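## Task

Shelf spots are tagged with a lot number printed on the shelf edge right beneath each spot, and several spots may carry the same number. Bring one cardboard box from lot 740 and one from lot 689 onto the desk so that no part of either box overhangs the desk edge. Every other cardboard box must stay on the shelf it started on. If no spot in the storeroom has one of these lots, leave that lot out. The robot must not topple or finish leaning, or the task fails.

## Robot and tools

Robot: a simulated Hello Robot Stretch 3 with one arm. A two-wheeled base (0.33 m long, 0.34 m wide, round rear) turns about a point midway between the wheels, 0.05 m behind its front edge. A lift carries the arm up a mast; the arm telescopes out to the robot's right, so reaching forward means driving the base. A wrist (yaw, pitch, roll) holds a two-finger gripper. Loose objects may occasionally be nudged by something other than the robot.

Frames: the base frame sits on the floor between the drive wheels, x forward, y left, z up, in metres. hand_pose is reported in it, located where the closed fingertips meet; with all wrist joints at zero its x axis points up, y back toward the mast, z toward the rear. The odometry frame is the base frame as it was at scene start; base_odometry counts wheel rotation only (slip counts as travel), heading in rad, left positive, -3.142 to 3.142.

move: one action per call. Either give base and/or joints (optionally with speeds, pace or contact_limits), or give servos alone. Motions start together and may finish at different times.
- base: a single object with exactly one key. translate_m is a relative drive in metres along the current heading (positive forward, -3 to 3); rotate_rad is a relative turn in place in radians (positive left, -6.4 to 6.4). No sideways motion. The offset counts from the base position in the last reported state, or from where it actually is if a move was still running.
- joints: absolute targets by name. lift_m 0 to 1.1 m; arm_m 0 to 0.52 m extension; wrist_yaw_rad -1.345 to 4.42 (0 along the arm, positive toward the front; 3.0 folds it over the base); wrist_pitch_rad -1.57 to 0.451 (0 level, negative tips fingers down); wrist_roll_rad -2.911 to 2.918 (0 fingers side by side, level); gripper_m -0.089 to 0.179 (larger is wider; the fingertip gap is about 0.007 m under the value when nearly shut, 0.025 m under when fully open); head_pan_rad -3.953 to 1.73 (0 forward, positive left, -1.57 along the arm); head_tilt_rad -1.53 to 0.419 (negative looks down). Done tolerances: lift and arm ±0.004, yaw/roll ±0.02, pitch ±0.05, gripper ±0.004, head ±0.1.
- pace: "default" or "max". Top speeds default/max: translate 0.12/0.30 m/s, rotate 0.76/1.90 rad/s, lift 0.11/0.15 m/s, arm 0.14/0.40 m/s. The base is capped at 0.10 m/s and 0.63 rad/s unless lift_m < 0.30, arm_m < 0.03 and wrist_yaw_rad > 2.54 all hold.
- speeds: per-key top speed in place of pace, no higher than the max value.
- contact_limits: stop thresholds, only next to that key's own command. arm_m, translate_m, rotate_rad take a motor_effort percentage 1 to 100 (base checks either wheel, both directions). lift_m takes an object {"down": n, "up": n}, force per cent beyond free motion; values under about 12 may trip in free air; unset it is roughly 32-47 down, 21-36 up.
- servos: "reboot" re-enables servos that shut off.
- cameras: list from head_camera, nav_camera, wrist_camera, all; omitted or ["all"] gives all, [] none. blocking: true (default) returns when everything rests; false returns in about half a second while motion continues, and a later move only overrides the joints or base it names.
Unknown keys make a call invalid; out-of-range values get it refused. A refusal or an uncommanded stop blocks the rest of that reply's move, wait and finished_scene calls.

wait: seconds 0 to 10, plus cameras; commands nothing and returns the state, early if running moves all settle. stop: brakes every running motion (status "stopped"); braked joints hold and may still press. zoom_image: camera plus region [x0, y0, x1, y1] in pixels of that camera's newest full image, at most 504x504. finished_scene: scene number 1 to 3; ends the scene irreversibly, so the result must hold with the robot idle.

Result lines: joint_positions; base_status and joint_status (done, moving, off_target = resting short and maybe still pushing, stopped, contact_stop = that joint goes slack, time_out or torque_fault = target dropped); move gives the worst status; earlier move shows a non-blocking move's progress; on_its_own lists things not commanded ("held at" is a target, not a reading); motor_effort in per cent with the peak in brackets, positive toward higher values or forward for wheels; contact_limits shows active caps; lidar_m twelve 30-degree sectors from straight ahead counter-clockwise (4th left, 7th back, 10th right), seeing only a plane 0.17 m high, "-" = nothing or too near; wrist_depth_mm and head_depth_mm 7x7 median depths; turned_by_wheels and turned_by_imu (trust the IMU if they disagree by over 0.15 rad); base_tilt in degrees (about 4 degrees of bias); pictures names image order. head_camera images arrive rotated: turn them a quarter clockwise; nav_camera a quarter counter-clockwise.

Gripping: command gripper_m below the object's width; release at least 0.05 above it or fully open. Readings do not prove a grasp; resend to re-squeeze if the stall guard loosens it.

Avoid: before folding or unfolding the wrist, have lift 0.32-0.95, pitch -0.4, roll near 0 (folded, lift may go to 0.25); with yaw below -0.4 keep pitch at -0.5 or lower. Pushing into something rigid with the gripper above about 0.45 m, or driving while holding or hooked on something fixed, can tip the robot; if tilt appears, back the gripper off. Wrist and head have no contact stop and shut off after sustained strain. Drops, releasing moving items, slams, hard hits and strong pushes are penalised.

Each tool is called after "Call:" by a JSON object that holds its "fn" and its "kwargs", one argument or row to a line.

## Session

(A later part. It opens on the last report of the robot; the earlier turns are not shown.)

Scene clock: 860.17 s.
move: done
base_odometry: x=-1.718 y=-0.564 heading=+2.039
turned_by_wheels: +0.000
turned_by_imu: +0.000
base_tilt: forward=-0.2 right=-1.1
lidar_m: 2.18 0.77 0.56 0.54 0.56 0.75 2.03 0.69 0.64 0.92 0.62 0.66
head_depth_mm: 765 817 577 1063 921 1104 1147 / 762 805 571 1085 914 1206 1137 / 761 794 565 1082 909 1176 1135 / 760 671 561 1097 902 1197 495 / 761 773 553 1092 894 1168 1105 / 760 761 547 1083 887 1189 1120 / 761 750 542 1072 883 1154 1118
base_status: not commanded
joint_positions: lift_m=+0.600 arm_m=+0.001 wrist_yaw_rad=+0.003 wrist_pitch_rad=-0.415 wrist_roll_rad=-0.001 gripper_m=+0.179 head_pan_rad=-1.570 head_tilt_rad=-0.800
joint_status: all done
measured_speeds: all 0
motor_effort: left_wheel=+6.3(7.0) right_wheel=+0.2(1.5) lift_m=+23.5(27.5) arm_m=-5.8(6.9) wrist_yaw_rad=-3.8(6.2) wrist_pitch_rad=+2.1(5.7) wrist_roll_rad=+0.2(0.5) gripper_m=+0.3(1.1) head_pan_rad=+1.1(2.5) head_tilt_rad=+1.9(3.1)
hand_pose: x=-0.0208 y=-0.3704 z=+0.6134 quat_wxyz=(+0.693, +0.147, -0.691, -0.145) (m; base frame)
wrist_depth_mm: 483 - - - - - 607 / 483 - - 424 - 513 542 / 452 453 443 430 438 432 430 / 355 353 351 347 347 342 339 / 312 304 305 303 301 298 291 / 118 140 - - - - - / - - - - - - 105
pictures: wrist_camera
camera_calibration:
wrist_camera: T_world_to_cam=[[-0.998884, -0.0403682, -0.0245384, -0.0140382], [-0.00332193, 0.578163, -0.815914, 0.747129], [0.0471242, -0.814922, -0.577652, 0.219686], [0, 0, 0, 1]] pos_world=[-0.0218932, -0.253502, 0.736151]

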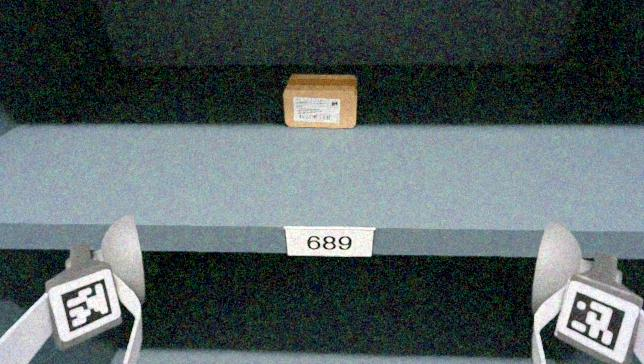

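Call:
{"fn": "move", "kwargs": {
  "base": {"translate_m": 0.012},
  "joints": {"lift_m": 0.515, "wrist_pitch_rad": -0.27},
  "cameras": []
}}

Call:
{"fn": "move", "kwargs": {
  "joints": {"arm_m": 0.22},
  "contact_limits": {"arm_m": 35},
  "cameras": ["wrist_camera"]
}}

Scene clock: 877.77 s.
move: done
base_odometry: x=-1.724 y=-0.553 heading=+2.039
turned_by_wheels: +0.000
turned_by_imu: +0.000
base_tilt: forward=-0.4 right=-1.3
lidar_m: 2.18 0.77 0.56 0.54 0.56 0.76 2.02 0.67 0.65 0.92 0.61 0.66
head_depth_mm: 763 820 578 1059 923 1127 1142 / 765 806 571 1083 911 1214 1141 / 765 794 567 1074 908 1181 1136 / 760 667 559 1100 902 1194 550 / 762 771 553 1091 895 1190 1118 / 761 760 547 1088 890 1188 1121 / 762 751 542 1062 887 1155 1110
base_status: done
joint_positions: lift_m=+0.515 arm_m=+0.001 wrist_yaw_rad=+0.003 wrist_pitch_rad=-0.291 wrist_roll_rad=-0.001 gripper_m=+0.179 head_pan_rad=-1.570 head_tilt_rad=-0.800
joint_status: all done
measured_speeds: all 0
motor_effort: left_wheel=+7.5(11.3) right_wheel=+2.4(7.4) lift_m=+24.6(26.6) arm_m=-5.7(6.2) wrist_yaw_rad=-2.1(4.9) wrist_pitch_rad=+3.4(5.6) wrist_roll_rad=+0.3(0.5) gripper_m=+0.6(0.9) head_pan_rad=+2.1(3.0) head_tilt_rad=+2.1(2.4)
hand_pose: x=-0.0208 y=-0.3841 z=+0.5570 quat_wxyz=(+0.700, +0.104, -0.699, -0.102) (m; base frame)
wrist_depth_mm: 493 - - - - - 603 / 495 - - 400 539 533 529 / 388 382 382 377 376 375 369 / 279 275 274 275 272 270 270 / 275 264 266 263 259 256 254 / 118 140 - - - - - / 118 - - - - - 105
pictures: none
No camera images: "cameras" was empty.

Scene clock: 880.63 s.
move: done
base_odometry: x=-1.724 y=-0.553 heading=+2.039
turned_by_wheels: +0.000
turned_by_imu: +0.000
base_tilt: forward=-0.3 right=-1.2
lidar_m: 2.17 0.77 0.56 0.54 0.56 0.75 2.03 0.67 0.65 0.92 0.61 0.66
head_depth_mm: 764 816 578 1058 919 1132 1144 / 762 806 571 1086 915 1214 1119 / 763 792 566 1073 905 594 544 / 760 665 559 1096 882 660 1126 / 761 772 554 1095 894 1192 1123 / 760 760 547 1083 892 1184 1117 / 759 749 542 1062 882 1154 1115
base_status: not commanded
joint_positions: lift_m=+0.515 arm_m=+0.220 wrist_yaw_rad=+0.003 wrist_pitch_rad=-0.291 wrist_roll_rad=-0.001 gripper_m=+0.179 head_pan_rad=-1.570 head_tilt_rad=-0.800
joint_status: all done
measured_speeds: all 0
motor_effort: left_wheel=+7.3(8.1) right_wheel=+2.7(3.3) lift_m=+30.5(31.6) arm_m=+13.0(15.7) wrist_yaw_rad=-2.5(4.4) wrist_pitch_rad=+3.5(3.6) wrist_roll_rad=+0.3(0.6) gripper_m=+0.6(1.1) head_pan_rad=+2.8(3.6) head_tilt_rad=+1.5(2.2)
contact_limits: arm_m 35 (drawing in: default 32, maximum 55; extending or still: default 41, maximum 69)
hand_pose: x=-0.0208 y=-0.6035 z=+0.5570 quat_wxyz=(+0.700, +0.104, -0.699, -0.102) (m; base frame)
wrist_depth_mm: - - - - - - - / - - - - - - - / 383 383 379 229 373 369 365 / 276 275 247 209 257 269 267 / 216 214 214 213 211 211 219 / - 145 176 175 174 174 173 / 118 145 149 148 148 147 107
pictures: wrist_camera
camera_calibration:
wrist_camera: T_world_to_cam=[[-0.998881, -0.0429497, -0.0197777, -0.0290361], [-0.00292165, 0.473531, -0.880772, 0.808862], [0.0471942, -0.879729, -0.473127, -0.10021], [0, 0, 0, 1]] pos_world=[-0.0219111, -0.472426, 0.664437]

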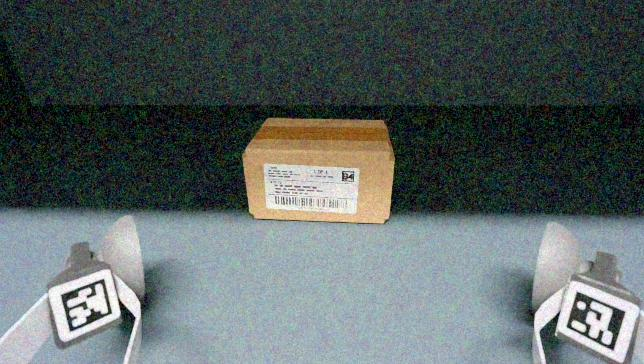

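Call:
{"fn": "move", "kwargs": {
  "base": {"translate_m": 0.014},
  "cameras": []
}}

Call:
{"fn": "move", "kwargs": {
  "joints": {"arm_m": 0.31, "lift_m": 0.519},
  "speeds": {"arm_m": 0.08},
  "contact_limits": {"arm_m": 30},
  "cameras": ["wrist_camera"]
}}

Scene clock: 895.93 s.
move: done
base_odometry: x=-1.730 y=-0.541 heading=+2.039
turned_by_wheels: +0.000
turned_by_imu: +0.000
base_tilt: forward=-0.3 right=-1.2
lidar_m: 2.19 0.77 0.56 0.54 0.56 0.76 2.03 0.67 0.66 0.92 0.60 0.66
head_depth_mm: 764 820 576 1082 923 1162 1145 / 764 804 572 1080 914 1206 1117 / 763 794 565 1073 904 595 545 / 762 698 559 1096 882 660 1128 / 761 771 554 1088 895 1190 1128 / 760 762 548 1085 893 1184 1120 / 760 749 542 1041 886 1134 1108
base_status: done
joint_positions: lift_m=+0.515 arm_m=+0.220 wrist_yaw_rad=+0.003 wrist_pitch_rad=-0.291 wrist_roll_rad=-0.001 gripper_m=+0.179 head_pan_rad=-1.570 head_tilt_rad=-0.800
joint_status: not commanded
measured_speeds: all 0
motor_effort: left_wheel=+7.3(11.1) right_wheel=+2.9(7.3) lift_m=+30.7(30.7) arm_m=+7.6(9.0) wrist_yaw_rad=-3.4(4.2) wrist_pitch_rad=+3.5(3.6) wrist_roll_rad=+0.4(0.5) gripper_m=+0.5(0.9) head_pan_rad=+3.6(4.0) head_tilt_rad=+1.0(2.1)
contact_limits: arm_m 35 (drawing in: default 32, maximum 55; extending or still: default 41, maximum 69)
hand_pose: x=-0.0208 y=-0.6035 z=+0.5570 quat_wxyz=(+0.700, +0.104, -0.699, -0.102) (m; base frame)
wrist_depth_mm: - - - - - - - / - - - - - - - / 385 383 378 231 371 366 368 / 276 274 261 210 213 269 267 / 216 214 213 212 212 211 219 / - 144 176 174 174 173 173 / 118 145 149 148 148 147 107
pictures: none
No camera images: "cameras" was empty.

Scene clock: 897.90 s.
move: done
base_odometry: x=-1.730 y=-0.541 heading=+2.039
turned_by_wheels: +0.000
turned_by_imu: +0.000
base_tilt: forward=-0.4 right=-1.2
lidar_m: 2.18 0.77 0.56 0.54 0.56 0.76 2.03 0.67 0.66 0.92 0.60 0.66
head_depth_mm: 763 816 578 1082 918 1170 1140 / 762 804 571 1085 911 1213 1120 / 760 793 566 1070 683 590 1076 / 762 701 559 1095 715 1196 1129 / 760 772 553 1093 892 1193 1124 / 762 761 548 1082 890 1185 1119 / 760 747 543 1048 885 1137 1108
base_status: not commanded
joint_positions: lift_m=+0.519 arm_m=+0.310 wrist_yaw_rad=+0.003 wrist_pitch_rad=-0.291 wrist_roll_rad=-0.001 gripper_m=+0.179 head_pan_rad=-1.570 head_tilt_rad=-0.800
joint_status: all done
measured_speeds: all 0
motor_effort: left_wheel=+7.0(7.4) right_wheel=+2.9(3.1) lift_m=+29.6(33.1) arm_m=+13.2(15.3) wrist_yaw_rad=-2.8(4.6) wrist_pitch_rad=+3.4(3.6) wrist_roll_rad=+0.3(0.5) gripper_m=+0.4(1.2) head_pan_rad=+3.2(3.6) head_tilt_rad=+1.4(2.2)
contact_limits: arm_m 30 (drawing in: default 32, maximum 55; extending or still: default 41, maximum 69)
hand_pose: x=-0.0208 y=-0.6935 z=+0.5610 quat_wxyz=(+0.700, +0.104, -0.699, -0.102) (m; base frame)
wrist_depth_mm: - - - - - - - / - - - - - - - / 366 362 360 358 356 350 329 / 284 281 282 279 278 276 274 / 223 220 202 137 142 216 215 / 119 141 134 130 124 178 178 / 145 149 146 142 136 152 105
pictures: wrist_camera
camera_calibration:
wrist_camera: T_world_to_cam=[[-0.998884, -0.0429015, -0.0197748, -0.0328025], [-0.00289801, 0.473468, -0.880806, 0.854998], [0.0471507, -0.879766, -0.473064, -0.177553], [0, 0, 0, 1]] pos_world=[-0.0219164, -0.562426, 0.668445]

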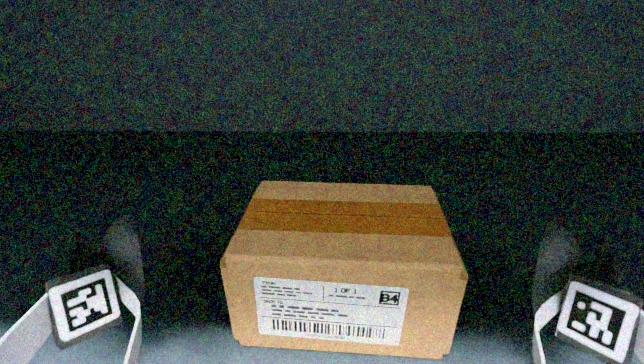

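Call:
{"fn": "move", "kwargs": {
  "joints": {"gripper_m": 0.06},
  "cameras": []
}}

Call:
{"fn": "move", "kwargs": {
  "joints": {"gripper_m": 0.04},
  "cameras": ["wrist_camera"]
}}

Call:
{"fn": "move", "kwargs": {
  "joints": {"lift_m": 0.56},
  "speeds": {"lift_m": 0.06},
  "cameras": ["wrist_camera"]
}}

Scene clock: 908.17 s.
move: done
base_odometry: x=-1.730 y=-0.541 heading=+2.039
turned_by_wheels: +0.000
turned_by_imu: +0.000
base_tilt: forward=-0.3 right=-1.2
lidar_m: 2.18 0.77 0.56 0.54 0.56 0.76 2.03 0.67 0.66 0.92 0.60 0.66
head_depth_mm: 762 815 577 1082 923 1164 1145 / 762 808 571 1088 917 1215 1118 / 759 793 566 1072 684 590 1071 / 761 699 559 1097 713 1198 1132 / 760 769 555 1089 895 1192 1126 / 759 759 548 1087 890 1186 1113 / 759 750 543 1047 885 1135 1112
base_status: not commanded
joint_positions: lift_m=+0.519 arm_m=+0.310 wrist_yaw_rad=+0.002 wrist_pitch_rad=-0.289 wrist_roll_rad=-0.001 gripper_m=+0.061 head_pan_rad=-1.570 head_tilt_rad=-0.800
joint_status: all done
measured_speeds: all 0
motor_effort: left_wheel=+7.1(7.3) right_wheel=+2.6(3.0) lift_m=+27.9(29.1) arm_m=+2.1(6.5) wrist_yaw_rad=-0.9(5.3) wrist_pitch_rad=+3.1(3.6) wrist_roll_rad=+0.2(0.4) gripper_m=-13.3(86.0) head_pan_rad=+3.1(4.0) head_tilt_rad=+1.1(2.1)
contact_limits: arm_m 30 (drawing in: default 32, maximum 55; extending or still: default 41, maximum 69)
hand_pose: x=-0.0211 y=-0.6937 z=+0.5615 quat_wxyz=(+0.700, +0.103, -0.699, -0.102) (m; base frame)
wrist_depth_mm: - - - - - - - / - - - - - - - / 367 366 340 361 358 355 353 / 285 284 283 176 278 277 276 / 222 223 137 137 145 218 217 / 182 182 134 137 132 173 178 / 159 146 148 147 145 126 156
pictures: none
No camera images: "cameras" was empty.

Scene clock: 908.90 s.
move: done
base_odometry: x=-1.730 y=-0.541 heading=+2.039
turned_by_wheels: +0.000
turned_by_imu: +0.000
base_tilt: forward=-0.4 right=-1.2
lidar_m: 2.18 0.78 0.56 0.54 0.56 0.75 2.02 0.67 0.66 0.92 0.60 0.66
head_depth_mm: 764 815 577 1081 920 1166 1139 / 761 808 571 1084 913 1211 1118 / 762 796 566 1074 686 587 1073 / 759 700 559 1097 714 1194 1129 / 762 770 554 1093 896 1194 1126 / 762 761 548 1083 888 1181 1120 / 760 749 542 1046 883 1140 1105
base_status: not commanded
joint_positions: lift_m=+0.519 arm_m=+0.310 wrist_yaw_rad=+0.002 wrist_pitch_rad=-0.288 wrist_roll_rad=-0.001 gripper_m=+0.041 head_pan_rad=-1.570 head_tilt_rad=-0.800
joint_status: all done
measured_speeds: all 0
motor_effort: left_wheel=+6.8(7.3) right_wheel=+2.0(3.0) lift_m=+27.6(28.2) arm_m=+1.3(2.9) wrist_yaw_rad=-2.9(2.9) wrist_pitch_rad=+2.8(3.2) wrist_roll_rad=+0.1(0.4) gripper_m=-19.8(84.5) head_pan_rad=+2.9(3.3) head_tilt_rad=+1.2(1.9)
contact_limits: arm_m 30 (drawing in: default 32, maximum 55; extending or still: default 41, maximum 69)
hand_pose: x=-0.0211 y=-0.6938 z=+0.5618 quat_wxyz=(+0.700, +0.102, -0.699, -0.101) (m; base frame)
wrist_depth_mm: - - - - - - - / - - - - - - - / 371 364 342 339 361 357 352 / 286 286 285 177 279 279 277 / 223 222 137 136 145 218 217 / 183 177 135 137 134 174 179 / 160 146 149 148 147 144 157
pictures: wrist_camera
camera_calibration:
wrist_camera: T_world_to_cam=[[-0.998938, -0.0416851, -0.0196431, -0.0323368], [-0.00228575, 0.470568, -0.882361, 0.854714], [0.0460247, -0.881379, -0.470163, -0.180219], [0, 0, 0, 1]] pos_world=[-0.0220543, -0.56239, 0.668799]

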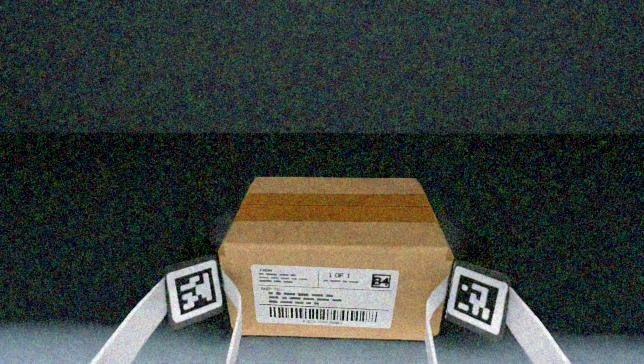

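Scene clock: 910.17 s.
move: done
base_odometry: x=-1.730 y=-0.541 heading=+2.039
turned_by_wheels: +0.000
turned_by_imu: +0.000
base_tilt: forward=-0.4 right=-1.2
lidar_m: 2.18 0.78 0.56 0.54 0.56 0.75 2.02 0.67 0.66 0.92 0.60 0.66
head_depth_mm: 762 818 577 1090 922 1169 1145 / 765 804 572 1086 912 1182 478 / 761 792 564 1074 650 827 1083 / 759 699 558 1096 677 1190 1123 / 759 772 556 1092 895 1191 1123 / 760 759 546 1087 889 1185 1117 / 761 749 541 1045 885 1140 1119
base_status: not commanded
joint_positions: lift_m=+0.560 arm_m=+0.310 wrist_yaw_rad=+0.002 wrist_pitch_rad=-0.291 wrist_roll_rad=-0.001 gripper_m=+0.041 head_pan_rad=-1.570 head_tilt_rad=-0.800
joint_status: all done
measured_speeds: all 0
motor_effort: left_wheel=+7.1(7.4) right_wheel=+2.4(2.8) lift_m=+30.5(33.3) arm_m=-1.3(1.8) wrist_yaw_rad=-1.0(3.4) wrist_pitch_rad=+3.5(3.7) wrist_roll_rad=+0.2(0.5) gripper_m=-18.9(20.2) head_pan_rad=+2.8(3.5) head_tilt_rad=+0.9(1.8)
contact_limits: arm_m 30 (drawing in: default 32, maximum 55; extending or still: default 41, maximum 69)
hand_pose: x=-0.0211 y=-0.6935 z=+0.6020 quat_wxyz=(+0.700, +0.104, -0.699, -0.102) (m; base frame)
wrist_depth_mm: - - - - - - - / - - - - - - - / - - - - - - - / 350 367 349 182 342 361 359 / 288 289 138 137 145 284 281 / 238 237 136 137 134 224 232 / 207 189 189 150 187 187 198
pictures: wrist_camera
camera_calibration:
wrist_camera: T_world_to_cam=[[-0.998938, -0.0416143, -0.0197813, -0.0314028], [-0.00228974, 0.473616, -0.880728, 0.891137], [0.0460196, -0.879748, -0.473209, -0.158072], [0, 0, 0, 1]] pos_world=[-0.0220545, -0.562428, 0.709427]

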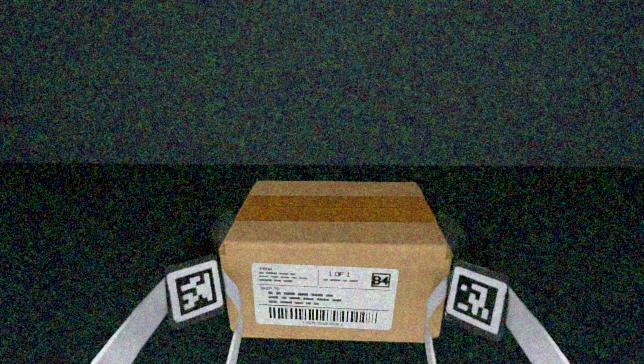

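Call:
{"fn": "move", "kwargs": {
  "joints": {"arm_m": 0.0},
  "cameras": []
}}

Call:
{"fn": "move", "kwargs": {
  "base": {"translate_m": 1.3},
  "joints": {"lift_m": 0.7, "head_pan_rad": 0.0, "head_tilt_rad": -0.4},
  "cameras": []
}}

Call:
{"fn": "move", "kwargs": {
  "base": {"translate_m": 0.56},
  "cameras": ["nav_camera"]
}}

Call:
{"fn": "move", "kwargs": {
  "base": {"rotate_rad": -1.59},
  "cameras": ["nav_camera"]
}}

Scene clock: 940.47 s.
move: done
base_odometry: x=-1.730 y=-0.541 heading=+2.039
turned_by_wheels: +0.000
turned_by_imu: +0.000
base_tilt: forward=-0.4 right=-1.1
lidar_m: 2.18 0.78 0.56 0.54 0.56 0.76 2.03 0.67 0.66 0.92 0.60 0.66
head_depth_mm: 763 815 579 1080 919 1163 1142 / 758 804 572 1090 915 1210 1144 / 763 797 566 1077 908 1177 1130 / 762 700 561 1095 903 706 519 / 764 773 554 1092 895 1164 1131 / 759 762 548 1083 891 1186 1116 / 759 748 542 1044 884 1134 1113
base_status: not commanded
joint_positions: lift_m=+0.560 arm_m=+0.001 wrist_yaw_rad=+0.002 wrist_pitch_rad=-0.292 wrist_roll_rad=-0.001 gripper_m=+0.041 head_pan_rad=-1.570 head_tilt_rad=-0.800
joint_status: all done
measured_speeds: all 0
motor_effort: left_wheel=+6.6(7.4) right_wheel=+1.9(3.2) lift_m=+30.3(31.7) arm_m=-13.9(15.5) wrist_yaw_rad=-1.5(4.1) wrist_pitch_rad=+3.6(3.7) wrist_roll_rad=+0.4(0.6) gripper_m=-19.5(20.0) head_pan_rad=+2.4(3.4) head_tilt_rad=+1.2(2.1)
hand_pose: x=-0.0211 y=-0.3840 z=+0.6019 quat_wxyz=(+0.700, +0.104, -0.699, -0.103) (m; base frame)
wrist_depth_mm: 476 - - - - - 589 / 476 - - - - - 636 / 458 479 476 473 468 496 496 / 371 372 371 183 368 363 362 / 290 292 137 137 145 285 283 / 458 123 136 137 134 125 275 / 460 - 147 147 145 110 -
pictures: none
No camera images: "cameras" was empty.

Scene clock: 954.57 s.
move: done
base_odometry: x=-2.316 y=+0.619 heading=+2.039
turned_by_wheels: +0.000
turned_by_imu: +0.000
base_tilt: forward=-0.4 right=-1.2
lidar_m: 1.07 0.79 0.57 0.55 0.57 0.77 1.87 0.94 0.94 0.46 1.54 1.11
head_depth_mm: 896 950 1019 1091 1187 1292 1378 / 889 950 1013 1090 1182 1279 1361 / 890 947 1012 1093 1176 1275 1353 / 886 941 1012 1084 1172 1269 1359 / 887 941 1006 1080 1165 1276 1353 / 883 941 1007 1081 1169 1268 1350 / 881 939 1000 1075 1168 1266 1343
base_status: done
joint_positions: lift_m=+0.700 arm_m=+0.001 wrist_yaw_rad=+0.002 wrist_pitch_rad=-0.293 wrist_roll_rad=-0.001 gripper_m=+0.041 head_pan_rad=+0.000 head_tilt_rad=-0.400
joint_status: all done
measured_speeds: all 0
motor_effort: left_wheel=+7.3(11.2) right_wheel=+0.7(11.4) lift_m=+25.5(33.4) arm_m=-3.8(13.6) wrist_yaw_rad=-2.3(4.0) wrist_pitch_rad=+3.6(3.9) wrist_roll_rad=+0.2(0.6) gripper_m=-19.1(20.0) head_pan_rad=-3.0(6.1) head_tilt_rad=-3.9(6.6)
hand_pose: x=-0.0211 y=-0.3840 z=+0.7418 quat_wxyz=(+0.700, +0.104, -0.699, -0.103) (m; base frame)
wrist_depth_mm: - - 191 352 - - - / - - 203 353 - - - / - - 216 357 - - - / - - 230 182 - - 520 / - - 137 137 146 - 499 / - - 135 137 134 - - / - 952 322 148 146 110 -
pictures: none
No camera images: "cameras" was empty.

Scene clock: 961.27 s.
move: done
base_odometry: x=-2.569 y=+1.119 heading=+2.039
turned_by_wheels: +0.000
turned_by_imu: +0.001
base_tilt: forward=-0.5 right=-1.2
lidar_m: 0.52 0.53 0.58 0.56 0.58 0.79 2.10 0.67 0.71 2.11 0.74 0.54
head_depth_mm: 409 436 467 502 542 590 647 / 408 435 464 501 541 587 645 / 407 433 463 499 540 586 642 / 407 433 462 497 537 584 640 / 405 431 460 495 536 583 637 / 404 431 460 494 534 581 635 / 403 429 459 493 533 579 633
base_status: done
joint_positions: lift_m=+0.700 arm_m=+0.001 wrist_yaw_rad=+0.002 wrist_pitch_rad=-0.293 wrist_roll_rad=-0.001 gripper_m=+0.041 head_pan_rad=+0.000 head_tilt_rad=-0.400
joint_status: not commanded
measured_speeds: all 0
motor_effort: left_wheel=+7.9(11.3) right_wheel=+0.4(10.9) lift_m=+26.5(27.0) arm_m=+1.1(4.0) wrist_yaw_rad=-1.8(3.6) wrist_pitch_rad=+3.6(3.8) wrist_roll_rad=+0.3(0.6) gripper_m=-19.4(20.1) head_pan_rad=-3.2(3.8) head_tilt_rad=-1.9(4.3)
hand_pose: x=-0.0211 y=-0.3840 z=+0.7418 quat_wxyz=(+0.700, +0.104, -0.699, -0.103) (m; base frame)
wrist_depth_mm: - - - - - - - / - - - - - - - / - - - - - - - / - - - 182 - - - / - - 137 137 145 - - / - - 135 137 134 125 - / - 923 923 150 906 125 -
pictures: nav_camera (sideways)
camera_calibration:
nav_camera: T_world_to_cam=[[0.365183, 0.0170372, 0.93078, -1.17053], [0.015635, -0.999804, 0.0121664, 0.0342414], [0.930805, 0.0101098, -0.365378, 0.423091], [0, 0, 0, 1]] pos_world=[0.0331076, 0.0498998, 1.24368]

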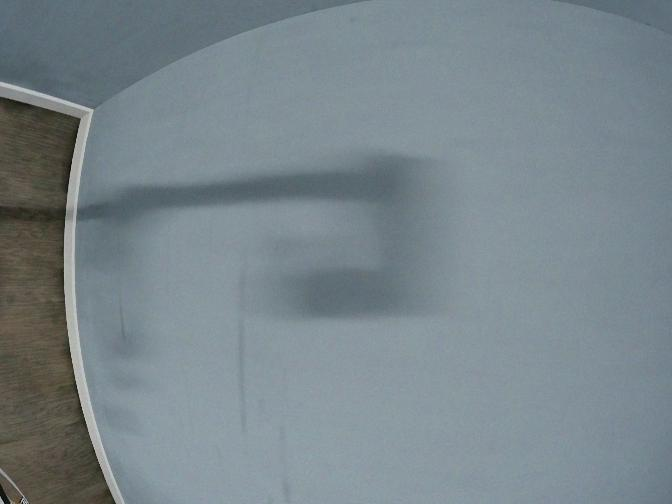

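Scene clock: 964.90 s.
move: done
base_odometry: x=-2.569 y=+1.119 heading=+0.450
turned_by_wheels: -1.590
turned_by_imu: -1.564
base_tilt: forward=-0.3 right=-1.1
lidar_m: 2.12 0.75 0.54 0.52 0.53 0.58 0.56 0.58 0.79 2.07 0.67 0.70
head_depth_mm: 2722 2927 3057 3297 2470 1813 1382 / 2712 2871 3058 3240 2420 1804 1415 / 2741 2872 3086 3307 2414 1788 1403 / 2692 2875 3041 3239 2392 1770 1402 / 2685 2841 3079 3193 2353 1764 1400 / 2485 2522 2617 2653 2242 1736 1395 / 1606 1625 1641 1685 1700 1628 1384
base_status: done
joint_positions: lift_m=+0.700 arm_m=+0.001 wrist_yaw_rad=+0.002 wrist_pitch_rad=-0.293 wrist_roll_rad=-0.001 gripper_m=+0.041 head_pan_rad=+0.000 head_tilt_rad=-0.400
joint_status: not commanded
measured_speeds: all 0
motor_effort: left_wheel=+8.0(12.0) right_wheel=-9.9(12.9) lift_m=+26.7(27.9) arm_m=-5.1(5.3) wrist_yaw_rad=-1.6(3.0) wrist_pitch_rad=+3.7(3.8) wrist_roll_rad=+0.4(0.6) gripper_m=-19.5(19.8) head_pan_rad=-2.8(3.6) head_tilt_rad=-1.6(2.9)
hand_pose: x=-0.0211 y=-0.3840 z=+0.7418 quat_wxyz=(+0.700, +0.104, -0.699, -0.103) (m; base frame)
wrist_depth_mm: - - - - - - - / - - - - - - - / - - - - - - - / - - - 182 - - - / - - 137 137 146 - - / - - 136 137 134 125 - / - 835 908 150 899 125 -
pictures: nav_camera (sideways)
camera_calibration:
nav_camera: T_world_to_cam=[[0.365183, 0.017037, 0.93078, -1.17053], [0.0156344, -0.999804, 0.0121664, 0.0342414], [0.930805, 0.0101093, -0.365378, 0.423091], [0, 0, 0, 1]] pos_world=[0.0331076, 0.0498998, 1.24368]

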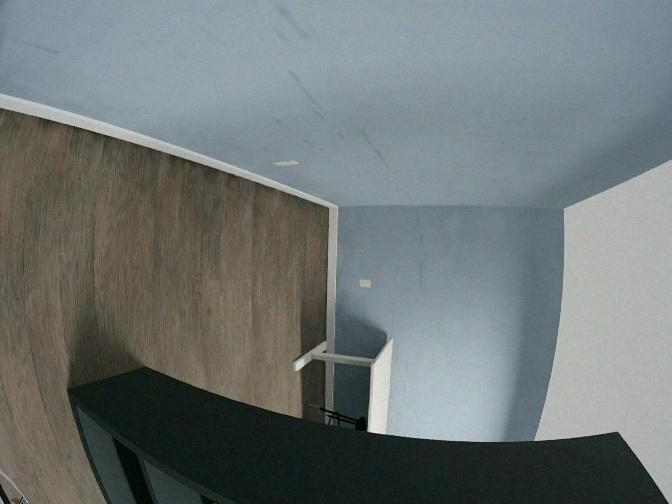

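Call:
{"fn": "move", "kwargs": {
  "base": {"translate_m": 1.3},
  "joints": {"lift_m": 0.85},
  "cameras": []
}}

Call:
{"fn": "move", "kwargs": {
  "base": {"translate_m": 0.82},
  "cameras": []
}}

Call:
{"fn": "move", "kwargs": {
  "base": {"rotate_rad": 1.585},
  "joints": {"head_pan_rad": -1.57, "head_tilt_rad": -0.5},
  "cameras": ["nav_camera"]
}}

Call:
{"fn": "move", "kwargs": {
  "base": {"translate_m": -1.25},
  "cameras": ["nav_camera", "head_camera"]
}}

Scene clock: 988.70 s.
move: done
base_odometry: x=-1.398 y=+1.684 heading=+0.450
turned_by_wheels: +0.000
turned_by_imu: +0.000
base_tilt: forward=-0.3 right=-1.2
lidar_m: 1.89 0.78 0.56 0.54 0.56 0.75 1.85 0.69 0.62 1.43 2.12 1.68
head_depth_mm: 1620 1716 1830 1974 2121 1796 1422 / 1608 1712 1816 1973 2114 1793 1416 / 1601 1696 1832 1958 2088 1788 1408 / 1595 1687 1827 1948 2083 1775 1405 / 1587 1703 1819 1946 2062 1757 1397 / 1591 1687 1797 1921 2089 1742 1392 / 1561 1649 1714 1738 1778 1659 1383
base_status: done
joint_positions: lift_m=+0.850 arm_m=+0.001 wrist_yaw_rad=+0.002 wrist_pitch_rad=-0.293 wrist_roll_rad=-0.001 gripper_m=+0.041 head_pan_rad=+0.000 head_tilt_rad=-0.400
joint_status: all done
measured_speeds: all 0
motor_effort: left_wheel=+6.0(11.5) right_wheel=+4.1(10.7) lift_m=+30.6(33.6) arm_m=-5.7(13.9) wrist_yaw_rad=-2.8(3.6) wrist_pitch_rad=+3.7(3.9) wrist_roll_rad=+0.2(0.6) gripper_m=-19.8(20.1) head_pan_rad=-2.9(3.7) head_tilt_rad=+1.6(2.4)
hand_pose: x=-0.0211 y=-0.3839 z=+0.8917 quat_wxyz=(+0.700, +0.104, -0.699, -0.103) (m; base frame)
wrist_depth_mm: - - - - - - - / - - - - - - - / - - - - - - - / - - - 183 - - - / - - 137 137 145 - - / - - 135 137 134 - - / - - - 150 - 110 -
pictures: none
No camera images: "cameras" was empty.

Scene clock: 998.00 s.
move: done
base_odometry: x=-0.660 y=+2.040 heading=+0.449
turned_by_wheels: +0.000
turned_by_imu: +0.000
base_tilt: forward=-0.3 right=-1.0
lidar_m: 1.09 0.79 0.57 0.55 0.57 0.77 2.04 1.29 1.67 3.72 1.07 1.13
head_depth_mm: 905 962 1035 1115 1199 1295 1384 / 903 963 1026 1109 1196 1299 1390 / 903 957 1025 1100 1195 1297 1374 / 898 954 1022 1100 1184 1289 1362 / 895 957 1024 1096 1184 1290 1358 / 896 952 1019 1093 1178 1284 1348 / 889 950 1014 1083 1173 1276 1342
base_status: done
joint_positions: lift_m=+0.850 arm_m=+0.001 wrist_yaw_rad=+0.002 wrist_pitch_rad=-0.293 wrist_roll_rad=-0.001 gripper_m=+0.041 head_pan_rad=+0.000 head_tilt_rad=-0.400
joint_status: not commanded
measured_speeds: all 0
motor_effort: left_wheel=+3.5(10.0) right_wheel=+6.4(10.4) lift_m=+29.6(30.8) arm_m=-0.2(6.1) wrist_yaw_rad=-1.5(3.8) wrist_pitch_rad=+3.8(3.9) wrist_roll_rad=+0.5(0.7) gripper_m=-19.2(20.0) head_pan_rad=-2.8(3.8) head_tilt_rad=+3.7(4.1)
hand_pose: x=-0.0211 y=-0.3839 z=+0.8917 quat_wxyz=(+0.700, +0.104, -0.699, -0.103) (m; base frame)
wrist_depth_mm: - - - - - - - / - - - - - - - / - - - - - - - / - - - 183 - - - / - - 137 137 145 - - / - - 135 137 134 - - / - - - 150 - - -
pictures: none
No camera images: "cameras" was empty.

Scene clock: 1001.60 s.
move: done
base_odometry: x=-0.660 y=+2.040 heading=+2.034
turned_by_wheels: +1.585
turned_by_imu: +1.560
base_tilt: forward=-0.4 right=-1.2
lidar_m: 0.55 0.57 0.77 2.04 1.48 1.67 3.70 1.07 1.13 1.09 0.79 0.57
head_depth_mm: 898 972 1058 1165 1292 1453 1332 / 898 971 1053 1156 1293 1442 1322 / 896 967 1058 1157 1288 1369 299 / 891 967 1050 1149 1279 480 286 / 889 963 1046 1152 1274 1379 1263 / 890 960 1044 1146 1270 1424 1299 / 889 957 1044 1150 1269 1417 1284
base_status: done
joint_positions: lift_m=+0.850 arm_m=+0.001 wrist_yaw_rad=+0.002 wrist_pitch_rad=-0.293 wrist_roll_rad=-0.001 gripper_m=+0.041 head_pan_rad=-1.571 head_tilt_rad=-0.500
joint_status: all done
measured_speeds: all 0
motor_effort: left_wheel=-7.9(12.6) right_wheel=+7.9(12.2) lift_m=+29.6(30.3) arm_m=-6.9(7.0) wrist_yaw_rad=-1.2(3.3) wrist_pitch_rad=+3.7(3.8) wrist_roll_rad=+0.5(0.6) gripper_m=-19.2(20.1) head_pan_rad=+3.3(4.7) head_tilt_rad=-4.5(7.1)
hand_pose: x=-0.0211 y=-0.3840 z=+0.8917 quat_wxyz=(+0.700, +0.104, -0.699, -0.103) (m; base frame)
wrist_depth_mm: 756 - - - - - - / - - - - - - - / - 895 - - - - - / - 926 - 171 - - - / - - 137 137 146 - - / - - 136 137 134 - - / - - - 150 - - -
pictures: nav_camera (sideways)
camera_calibration:
nav_camera: T_world_to_cam=[[0.016933, -0.456179, 0.889727, -1.11484], [-0.999808, -0.0165438, 0.0105457, 0.042547], [0.00990877, -0.889734, -0.456371, 0.547119], [0, 0, 0, 1]] pos_world=[0.0559951, -0.0210733, 1.24115]

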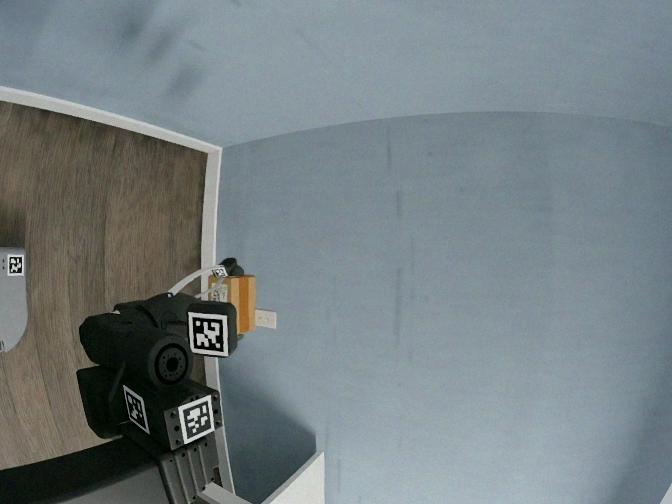

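Scene clock: 1015.23 s.
move: done
base_odometry: x=-0.101 y=+0.922 heading=+2.034
turned_by_wheels: +0.000
turned_by_imu: -0.001
base_tilt: forward=-0.3 right=-1.2
lidar_m: 1.78 1.85 1.22 1.18 1.22 1.65 2.50 1.11 0.64 1.11 0.71 1.55
head_depth_mm: 914 988 1075 1166 953 731 596 / 914 984 1071 1171 946 727 593 / 911 982 1072 1163 938 701 297 / 906 981 1069 1154 932 480 286 / 906 982 1070 1152 925 713 568 / 901 973 1067 1148 918 711 580 / 906 976 1059 1152 913 706 577
base_status: done
joint_positions: lift_m=+0.850 arm_m=+0.001 wrist_yaw_rad=+0.002 wrist_pitch_rad=-0.293 wrist_roll_rad=-0.001 gripper_m=+0.041 head_pan_rad=-1.570 head_tilt_rad=-0.500
joint_status: not commanded
measured_speeds: all 0
motor_effort: left_wheel=-8.9(12.5) right_wheel=-2.3(11.6) lift_m=+28.6(30.1) arm_m=-10.3(14.0) wrist_yaw_rad=-1.9(4.0) wrist_pitch_rad=+3.7(3.9) wrist_roll_rad=+0.3(0.6) gripper_m=-19.5(20.2) head_pan_rad=+3.1(4.1) head_tilt_rad=-2.3(5.6)
hand_pose: x=-0.0211 y=-0.3839 z=+0.8917 quat_wxyz=(+0.700, +0.104, -0.699, -0.103) (m; base frame)
wrist_depth_mm: - - - - - - - / - - - - - - - / - - - - - - - / - - - 171 - - - / - - 137 137 145 - - / - - 135 136 134 - - / - - 147 147 146 110 -
pictures: head_camera (sideways), nav_camera (sideways)
camera_calibration:
head_camera: T_world_to_cam=[[-0.0466304, 0.432422, -0.900465, 1.18748], [0.997506, -0.0276643, -0.0649406, 0.0780755], [-0.0529925, -0.901247, -0.430053, 0.515599], [0, 0, 0, 1]] pos_world=[0.00481493, -0.0466508, 1.29609]
nav_camera: T_world_to_cam=[[0.0174083, -0.456161, 0.889727, -1.11485], [-0.99979, -0.0175856, 0.0105457, 0.0425469], [0.0108359, -0.889723, -0.456371, 0.547113], [0, 0, 0, 1]] pos_world=[0.0560171, -0.0210213, 1.24115]

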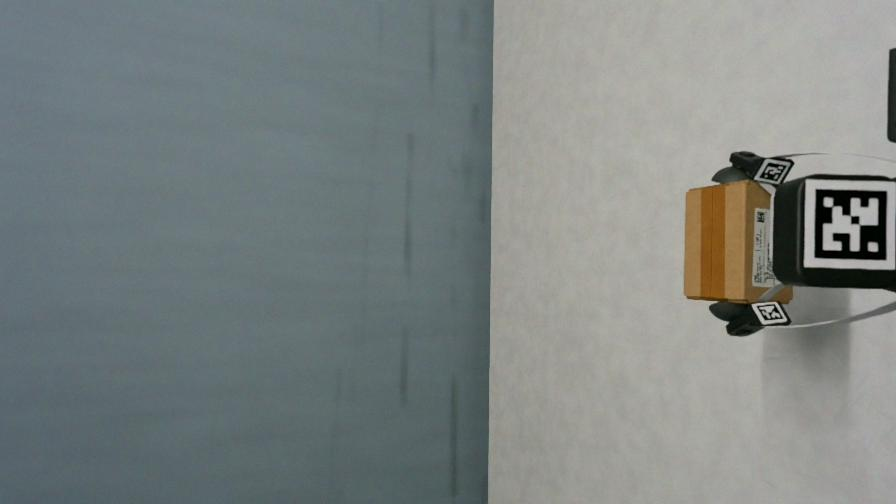

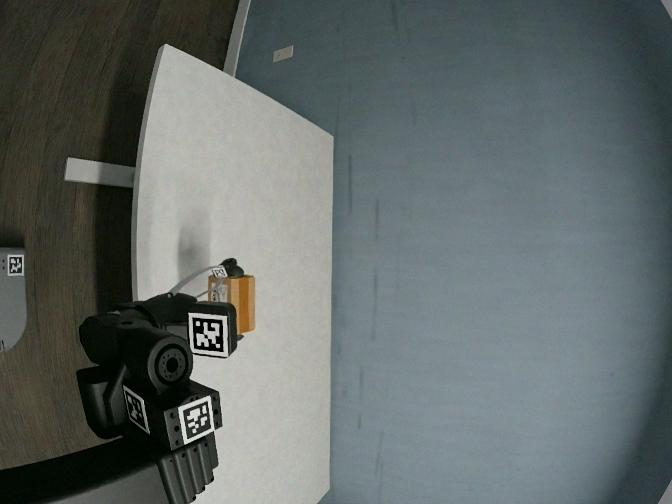

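Call:
{"fn": "move", "kwargs": {
  "joints": {"arm_m": 0.15},
  "cameras": []
}}

Call:
{"fn": "move", "kwargs": {
  "joints": {"lift_m": 0.74},
  "cameras": []
}}

Call:
{"fn": "move", "kwargs": {
  "joints": {"lift_m": 0.69},
  "speeds": {"lift_m": 0.03},
  "contact_limits": {"lift_m": {"down": 14}},
  "cameras": ["wrist_camera", "head_camera"]
}}

Scene clock: 1030.80 s.
move: done
base_odometry: x=-0.101 y=+0.922 heading=+2.034
turned_by_wheels: +0.000
turned_by_imu: +0.000
base_tilt: forward=-0.4 right=-1.2
lidar_m: 1.78 1.85 1.23 1.18 1.22 1.66 2.50 1.11 0.65 1.11 0.71 1.54
head_depth_mm: 915 985 1076 1171 957 296 - / 908 986 1071 1159 947 308 315 / 910 984 1073 1156 939 316 340 / 908 980 1064 1153 626 335 351 / 907 979 1064 1153 928 714 582 / 903 977 1061 1151 917 711 580 / 903 977 1064 1147 915 707 577
base_status: not commanded
joint_positions: lift_m=+0.850 arm_m=+0.150 wrist_yaw_rad=+0.002 wrist_pitch_rad=-0.293 wrist_roll_rad=-0.001 gripper_m=+0.041 head_pan_rad=-1.570 head_tilt_rad=-0.500
joint_status: all done
measured_speeds: all 0
motor_effort: left_wheel=-8.9(9.3) right_wheel=-2.0(2.8) lift_m=+27.6(28.8) arm_m=+12.9(16.2) wrist_yaw_rad=-1.7(3.4) wrist_pitch_rad=+3.7(3.9) wrist_roll_rad=+0.2(0.5) gripper_m=-19.5(19.9) head_pan_rad=+3.2(3.8) head_tilt_rad=-1.7(3.1)
hand_pose: x=-0.0211 y=-0.5334 z=+0.8917 quat_wxyz=(+0.700, +0.104, -0.699, -0.103) (m; base frame)
wrist_depth_mm: - - - - - - - / - - - - - - - / - - - - - - - / - - - 171 170 - - / - - 137 137 146 - - / - - 136 137 134 - - / - - 146 147 146 110 -
pictures: none
No camera images: "cameras" was empty.

Scene clock: 1032.63 s.
move: done
base_odometry: x=-0.101 y=+0.922 heading=+2.034
turned_by_wheels: +0.000
turned_by_imu: +0.000
base_tilt: forward=-0.2 right=-1.2
lidar_m: 1.78 1.84 1.23 1.18 1.22 1.65 2.50 1.11 0.64 1.10 0.71 1.54
head_depth_mm: 915 984 1076 1167 957 731 594 / 913 986 1076 1166 950 728 362 / 910 982 1067 1158 943 703 363 / 906 985 1070 1156 932 474 383 / 906 978 1063 1158 927 690 582 / 905 979 1069 1155 921 711 580 / 903 976 1060 1146 912 707 579
base_status: not commanded
joint_positions: lift_m=+0.740 arm_m=+0.150 wrist_yaw_rad=+0.002 wrist_pitch_rad=-0.293 wrist_roll_rad=-0.001 gripper_m=+0.041 head_pan_rad=-1.570 head_tilt_rad=-0.500
joint_status: all done
measured_speeds: all 0
motor_effort: left_wheel=-8.7(9.2) right_wheel=-1.7(2.7) lift_m=+24.2(27.2) arm_m=+11.1(13.9) wrist_yaw_rad=-2.1(2.9) wrist_pitch_rad=+3.7(3.9) wrist_roll_rad=+0.2(0.5) gripper_m=-19.3(20.0) head_pan_rad=+3.1(4.0) head_tilt_rad=-1.7(2.8)
hand_pose: x=-0.0211 y=-0.5334 z=+0.7817 quat_wxyz=(+0.700, +0.104, -0.699, -0.103) (m; base frame)
wrist_depth_mm: - - - - - - - / - - - - - - - / - - - - - - - / - - - 171 171 - - / - - 137 137 145 - - / - - 136 137 134 - - / - - 146 147 145 110 -
pictures: none
No camera images: "cameras" was empty.

Scene clock: 1034.73 s.
move: done
base_odometry: x=-0.101 y=+0.922 heading=+2.034
turned_by_wheels: +0.000
turned_by_imu: +0.000
base_tilt: forward=-0.1 right=-1.2
lidar_m: 1.79 1.85 1.23 1.18 1.22 1.65 2.50 1.10 0.64 1.11 0.71 1.54
head_depth_mm: 916 987 1081 1174 959 733 594 / 914 989 1075 1171 949 727 409 / 909 984 1075 1161 946 725 395 / 908 981 1068 1153 932 657 484 / 906 975 1068 1152 926 714 582 / 903 978 1065 1149 920 712 581 / 904 977 1061 1151 913 706 577
base_status: not commanded
joint_positions: lift_m=+0.690 arm_m=+0.150 wrist_yaw_rad=+0.002 wrist_pitch_rad=-0.233 wrist_roll_rad=-0.001 gripper_m=+0.041 head_pan_rad=-1.570 head_tilt_rad=-0.500
joint_status: all done
measured_speeds: all 0
motor_effort: left_wheel=-8.6(9.2) right_wheel=-1.9(2.7) lift_m=+18.6(26.6) arm_m=+7.7(11.2) wrist_yaw_rad=-2.2(3.2) wrist_pitch_rad=-7.2(7.6) wrist_roll_rad=+0.0(0.5) gripper_m=-19.2(20.0) head_pan_rad=+3.7(4.2) head_tilt_rad=-1.8(3.1)
contact_limits: lift_m down 14 (down: maximum 72; up: maximum 65)
hand_pose: x=-0.0211 y=-0.5387 z=+0.7460 quat_wxyz=(+0.703, +0.083, -0.702, -0.082) (m; base frame)
wrist_depth_mm: - - - - - - - / - - - - - - - / - - - - - - - / - - - 168 168 - - / - - 135 135 145 - - / - - 136 136 134 - - / - - 146 147 146 110 -
pictures: head_camera (sideways), wrist_camera
camera_calibration:
head_camera: T_world_to_cam=[[-0.0466305, 0.432422, -0.900465, 1.18748], [0.997506, -0.0276642, -0.0649406, 0.0780755], [-0.0529924, -0.901247, -0.430053, 0.515599], [0, 0, 0, 1]] pos_world=[0.00481493, -0.0466508, 1.29609]
wrist_camera: T_world_to_cam=[[-0.998934, -0.0427416, -0.0174233, -0.0244594], [-0.00222725, 0.421681, -0.906742, 0.936091], [0.0461027, -0.905737, -0.421326, -0.00645558], [0, 0, 0, 1]] pos_world=[-0.0220508, -0.401624, 0.845647]

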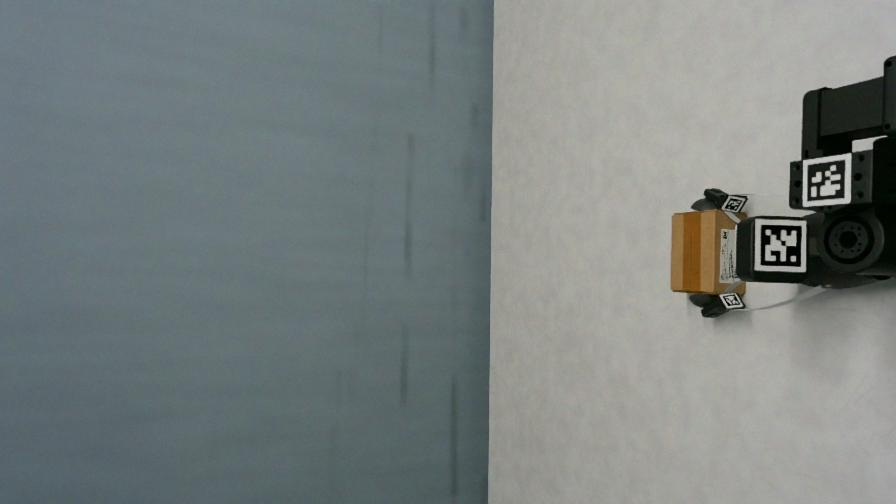

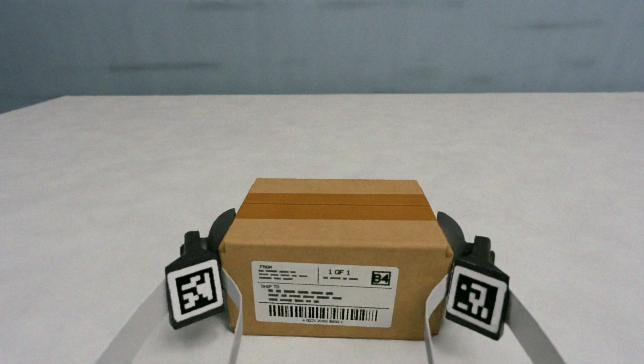

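Call:
{"fn": "move", "kwargs": {
  "joints": {"lift_m": 0.699},
  "cameras": []
}}

Call:
{"fn": "move", "kwargs": {
  "joints": {"gripper_m": 0.179},
  "cameras": []
}}

Call:
{"fn": "move", "kwargs": {
  "joints": {"lift_m": 0.82},
  "cameras": ["wrist_camera", "head_camera"]
}}

Scene clock: 1044.17 s.
move: done
base_odometry: x=-0.101 y=+0.922 heading=+2.034
turned_by_wheels: +0.000
turned_by_imu: +0.000
base_tilt: forward=-0.3 right=-1.4
lidar_m: 1.79 1.85 1.23 1.18 1.22 1.65 2.49 1.10 0.64 1.11 0.71 1.54
head_depth_mm: 916 986 1079 1166 954 732 595 / 912 980 1072 1159 950 727 405 / 910 985 1068 1161 937 725 387 / 907 979 1066 1158 932 658 409 / 907 980 1066 1156 927 713 582 / 903 974 1063 1150 918 709 580 / 901 974 1060 1150 912 708 577
base_status: not commanded
joint_positions: lift_m=+0.699 arm_m=+0.150 wrist_yaw_rad=+0.002 wrist_pitch_rad=-0.269 wrist_roll_rad=-0.001 gripper_m=+0.041 head_pan_rad=-1.570 head_tilt_rad=-0.500
joint_status: all done
measured_speeds: all 0
motor_effort: left_wheel=-8.6(9.0) right_wheel=-2.2(3.1) lift_m=+28.1(30.4) arm_m=+2.5(3.9) wrist_yaw_rad=-2.8(3.2) wrist_pitch_rad=-0.6(7.2) wrist_roll_rad=+0.3(0.3) gripper_m=-19.0(19.6) head_pan_rad=+2.7(3.8) head_tilt_rad=-1.5(2.1)
hand_pose: x=-0.0211 y=-0.5356 z=+0.7464 quat_wxyz=(+0.701, +0.096, -0.700, -0.094) (m; base frame)
wrist_depth_mm: - - - - - - - / - - - - - - - / - - - - - - - / - - - 165 165 - - / - - 136 135 145 - - / - - 136 137 134 - - / - - 149 148 145 - -
pictures: none
No camera images: "cameras" was empty.

Scene clock: 1046.07 s.
move: done
base_odometry: x=-0.101 y=+0.922 heading=+2.034
turned_by_wheels: +0.000
turned_by_imu: +0.000
base_tilt: forward=-0.4 right=-1.2
lidar_m: 1.79 1.84 1.23 1.18 1.22 1.65 2.49 1.10 0.64 1.11 0.71 1.55
head_depth_mm: 916 987 1083 1163 955 733 595 / 913 987 1077 1158 950 729 406 / 909 986 1069 1156 936 723 387 / 905 980 1071 1159 936 656 409 / 908 978 1069 1157 924 714 568 / 901 976 1065 1151 920 710 578 / 902 974 1057 1142 910 705 577
base_status: not commanded
joint_positions: lift_m=+0.699 arm_m=+0.150 wrist_yaw_rad=+0.002 wrist_pitch_rad=-0.283 wrist_roll_rad=-0.001 gripper_m=+0.179 head_pan_rad=-1.570 head_tilt_rad=-0.500
joint_status: all done
measured_speeds: all 0
motor_effort: left_wheel=-8.8(9.0) right_wheel=-1.5(2.6) lift_m=+23.1(28.3) arm_m=+0.1(2.5) wrist_yaw_rad=-2.1(3.2) wrist_pitch_rad=+2.0(2.1) wrist_roll_rad=+0.4(0.5) gripper_m=+0.7(84.1) head_pan_rad=+3.6(3.9) head_tilt_rad=-1.1(2.2)
hand_pose: x=-0.0211 y=-0.5343 z=+0.7430 quat_wxyz=(+0.701, +0.101, -0.699, -0.100) (m; base frame)
wrist_depth_mm: - - - - - - - / - - - - - - - / - - - - - - - / - - - 158 166 - - / - 142 133 132 135 - - / - 126 141 137 137 - - / - - - 148 147 - 105
pictures: none
No camera images: "cameras" was empty.

Scene clock: 1048.00 s.
move: done
base_odometry: x=-0.101 y=+0.922 heading=+2.034
turned_by_wheels: +0.000
turned_by_imu: +0.000
base_tilt: forward=-0.3 right=-1.4
lidar_m: 1.78 1.85 1.23 1.18 1.22 1.65 2.49 1.10 0.64 1.10 0.71 1.55
head_depth_mm: 914 992 1079 1163 957 710 293 / 908 988 1075 1171 949 346 322 / 914 984 1075 1161 941 329 329 / 905 979 1066 1160 932 363 354 / 905 977 1071 1152 926 671 582 / 903 978 1061 1151 920 711 578 / 905 974 1059 1151 912 706 578
base_status: not commanded
joint_positions: lift_m=+0.820 arm_m=+0.150 wrist_yaw_rad=+0.002 wrist_pitch_rad=-0.284 wrist_roll_rad=-0.001 gripper_m=+0.179 head_pan_rad=-1.570 head_tilt_rad=-0.500
joint_status: all done
measured_speeds: all 0
motor_effort: left_wheel=-8.5(9.1) right_wheel=-2.2(2.8) lift_m=+30.3(34.0) arm_m=-3.2(3.2) wrist_yaw_rad=-0.7(3.3) wrist_pitch_rad=+2.1(2.3) wrist_roll_rad=+0.1(0.5) gripper_m=+0.5(1.2) head_pan_rad=+3.6(4.0) head_tilt_rad=-1.1(1.8)
hand_pose: x=-0.0211 y=-0.5342 z=+0.8637 quat_wxyz=(+0.701, +0.101, -0.699, -0.100) (m; base frame)
wrist_depth_mm: - - - - - - - / - - - - - - - / - - - - - - - / - - - - - - - / - 142 - - - - - / - 126 - - - - - / - - - 223 - - 105
pictures: head_camera (sideways), wrist_camera
camera_calibration:
head_camera: T_world_to_cam=[[-0.0466305, 0.432422, -0.900465, 1.18748], [0.997506, -0.0276642, -0.0649406, 0.0780755], [-0.0529924, -0.901247, -0.430053, 0.515599], [0, 0, 0, 1]] pos_world=[0.00481493, -0.0466508, 1.29609]
wrist_camera: T_world_to_cam=[[-0.998937, -0.041759, -0.0194973, -0.0199162], [-0.00228225, 0.467363, -0.884063, 1.0457], [0.0460299, -0.883079, -0.466962, 0.0987514], [0, 0, 0, 1]] pos_world=[-0.0220541, -0.402347, 0.970188]

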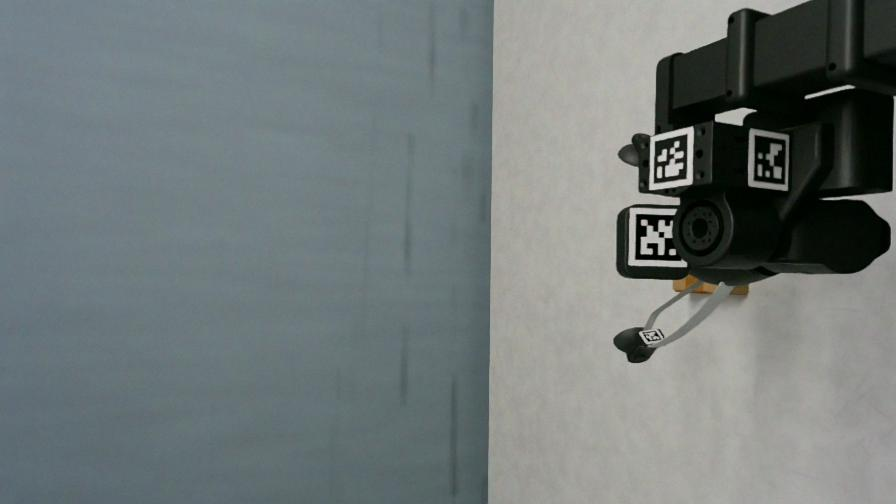

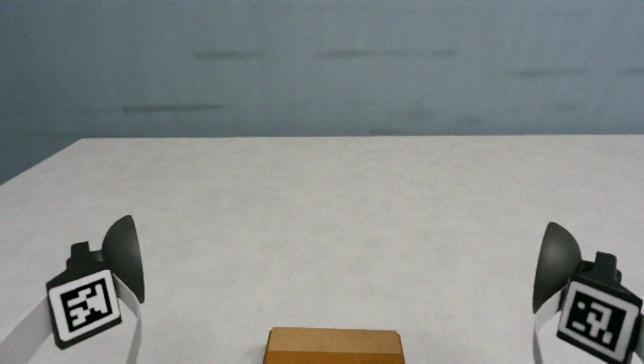

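Call:
{"fn": "move", "kwargs": {
  "joints": {"arm_m": 0.0, "head_pan_rad": -2.0, "head_tilt_rad": -0.6},
  "cameras": ["nav_camera"]
}}

Call:
{"fn": "finished_scene", "kwargs": {
  "scene": 1
}}

Scene clock: 1055.13 s.
move: done
base_odometry: x=-0.101 y=+0.922 heading=+2.034
turned_by_wheels: +0.000
turned_by_imu: +0.000
base_tilt: forward=-0.3 right=-1.2
lidar_m: 1.79 1.84 1.22 1.18 1.22 1.65 2.49 1.10 0.64 1.10 0.71 1.55
head_depth_mm: 1183 1323 1493 1137 843 736 1247 / 1114 1243 1389 1125 836 687 1299 / 1060 1171 1316 1115 828 661 - / 1010 1110 1234 1096 820 658 - / 961 1060 1171 1090 817 621 574 / 920 1001 1108 1078 811 649 311 / 883 962 1057 1066 807 630 302
base_status: not commanded
joint_positions: lift_m=+0.820 arm_m=+0.001 wrist_yaw_rad=+0.002 wrist_pitch_rad=-0.284 wrist_roll_rad=-0.001 gripper_m=+0.179 head_pan_rad=-2.004 head_tilt_rad=-0.600
joint_status: all done
measured_speeds: all 0
motor_effort: left_wheel=-8.3(9.2) right_wheel=-2.4(2.7) lift_m=+26.8(31.1) arm_m=-13.0(14.9) wrist_yaw_rad=-2.6(3.0) wrist_pitch_rad=+2.2(2.3) wrist_roll_rad=+0.3(0.5) gripper_m=+0.2(1.2) head_pan_rad=+3.2(3.9) head_tilt_rad=-5.3(8.1)
hand_pose: x=-0.0211 y=-0.3847 z=+0.8637 quat_wxyz=(+0.701, +0.101, -0.699, -0.100) (m; base frame)
wrist_depth_mm: - - - - - - - / - - - - - - - / - - - - - - - / - - - - - - - / - 142 - 331 - - - / - 126 - 331 - - - / - - - - - - 105
pictures: nav_camera (sideways)
camera_calibration:
nav_camera: T_world_to_cam=[[-0.21249, -0.49943, 0.839891, -1.04845], [-0.91471, 0.404015, 0.00882267, 0.0442723], [-0.343735, -0.766382, -0.542683, 0.66158], [0, 0, 0, 1]] pos_world=[0.0451187, -0.0344915, 1.23922]

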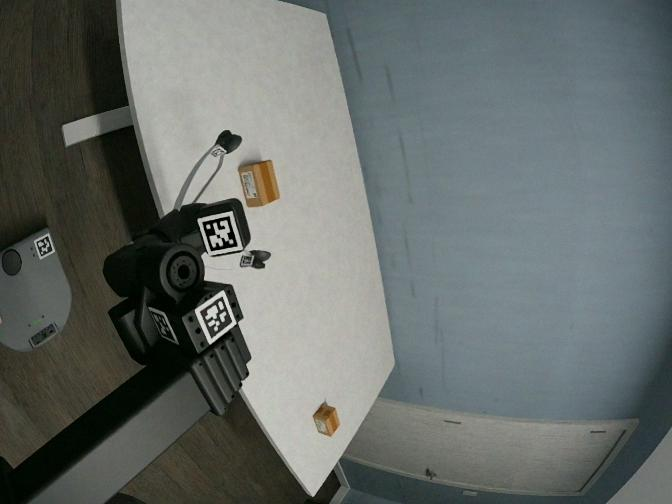

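The scene is finished: the task was done.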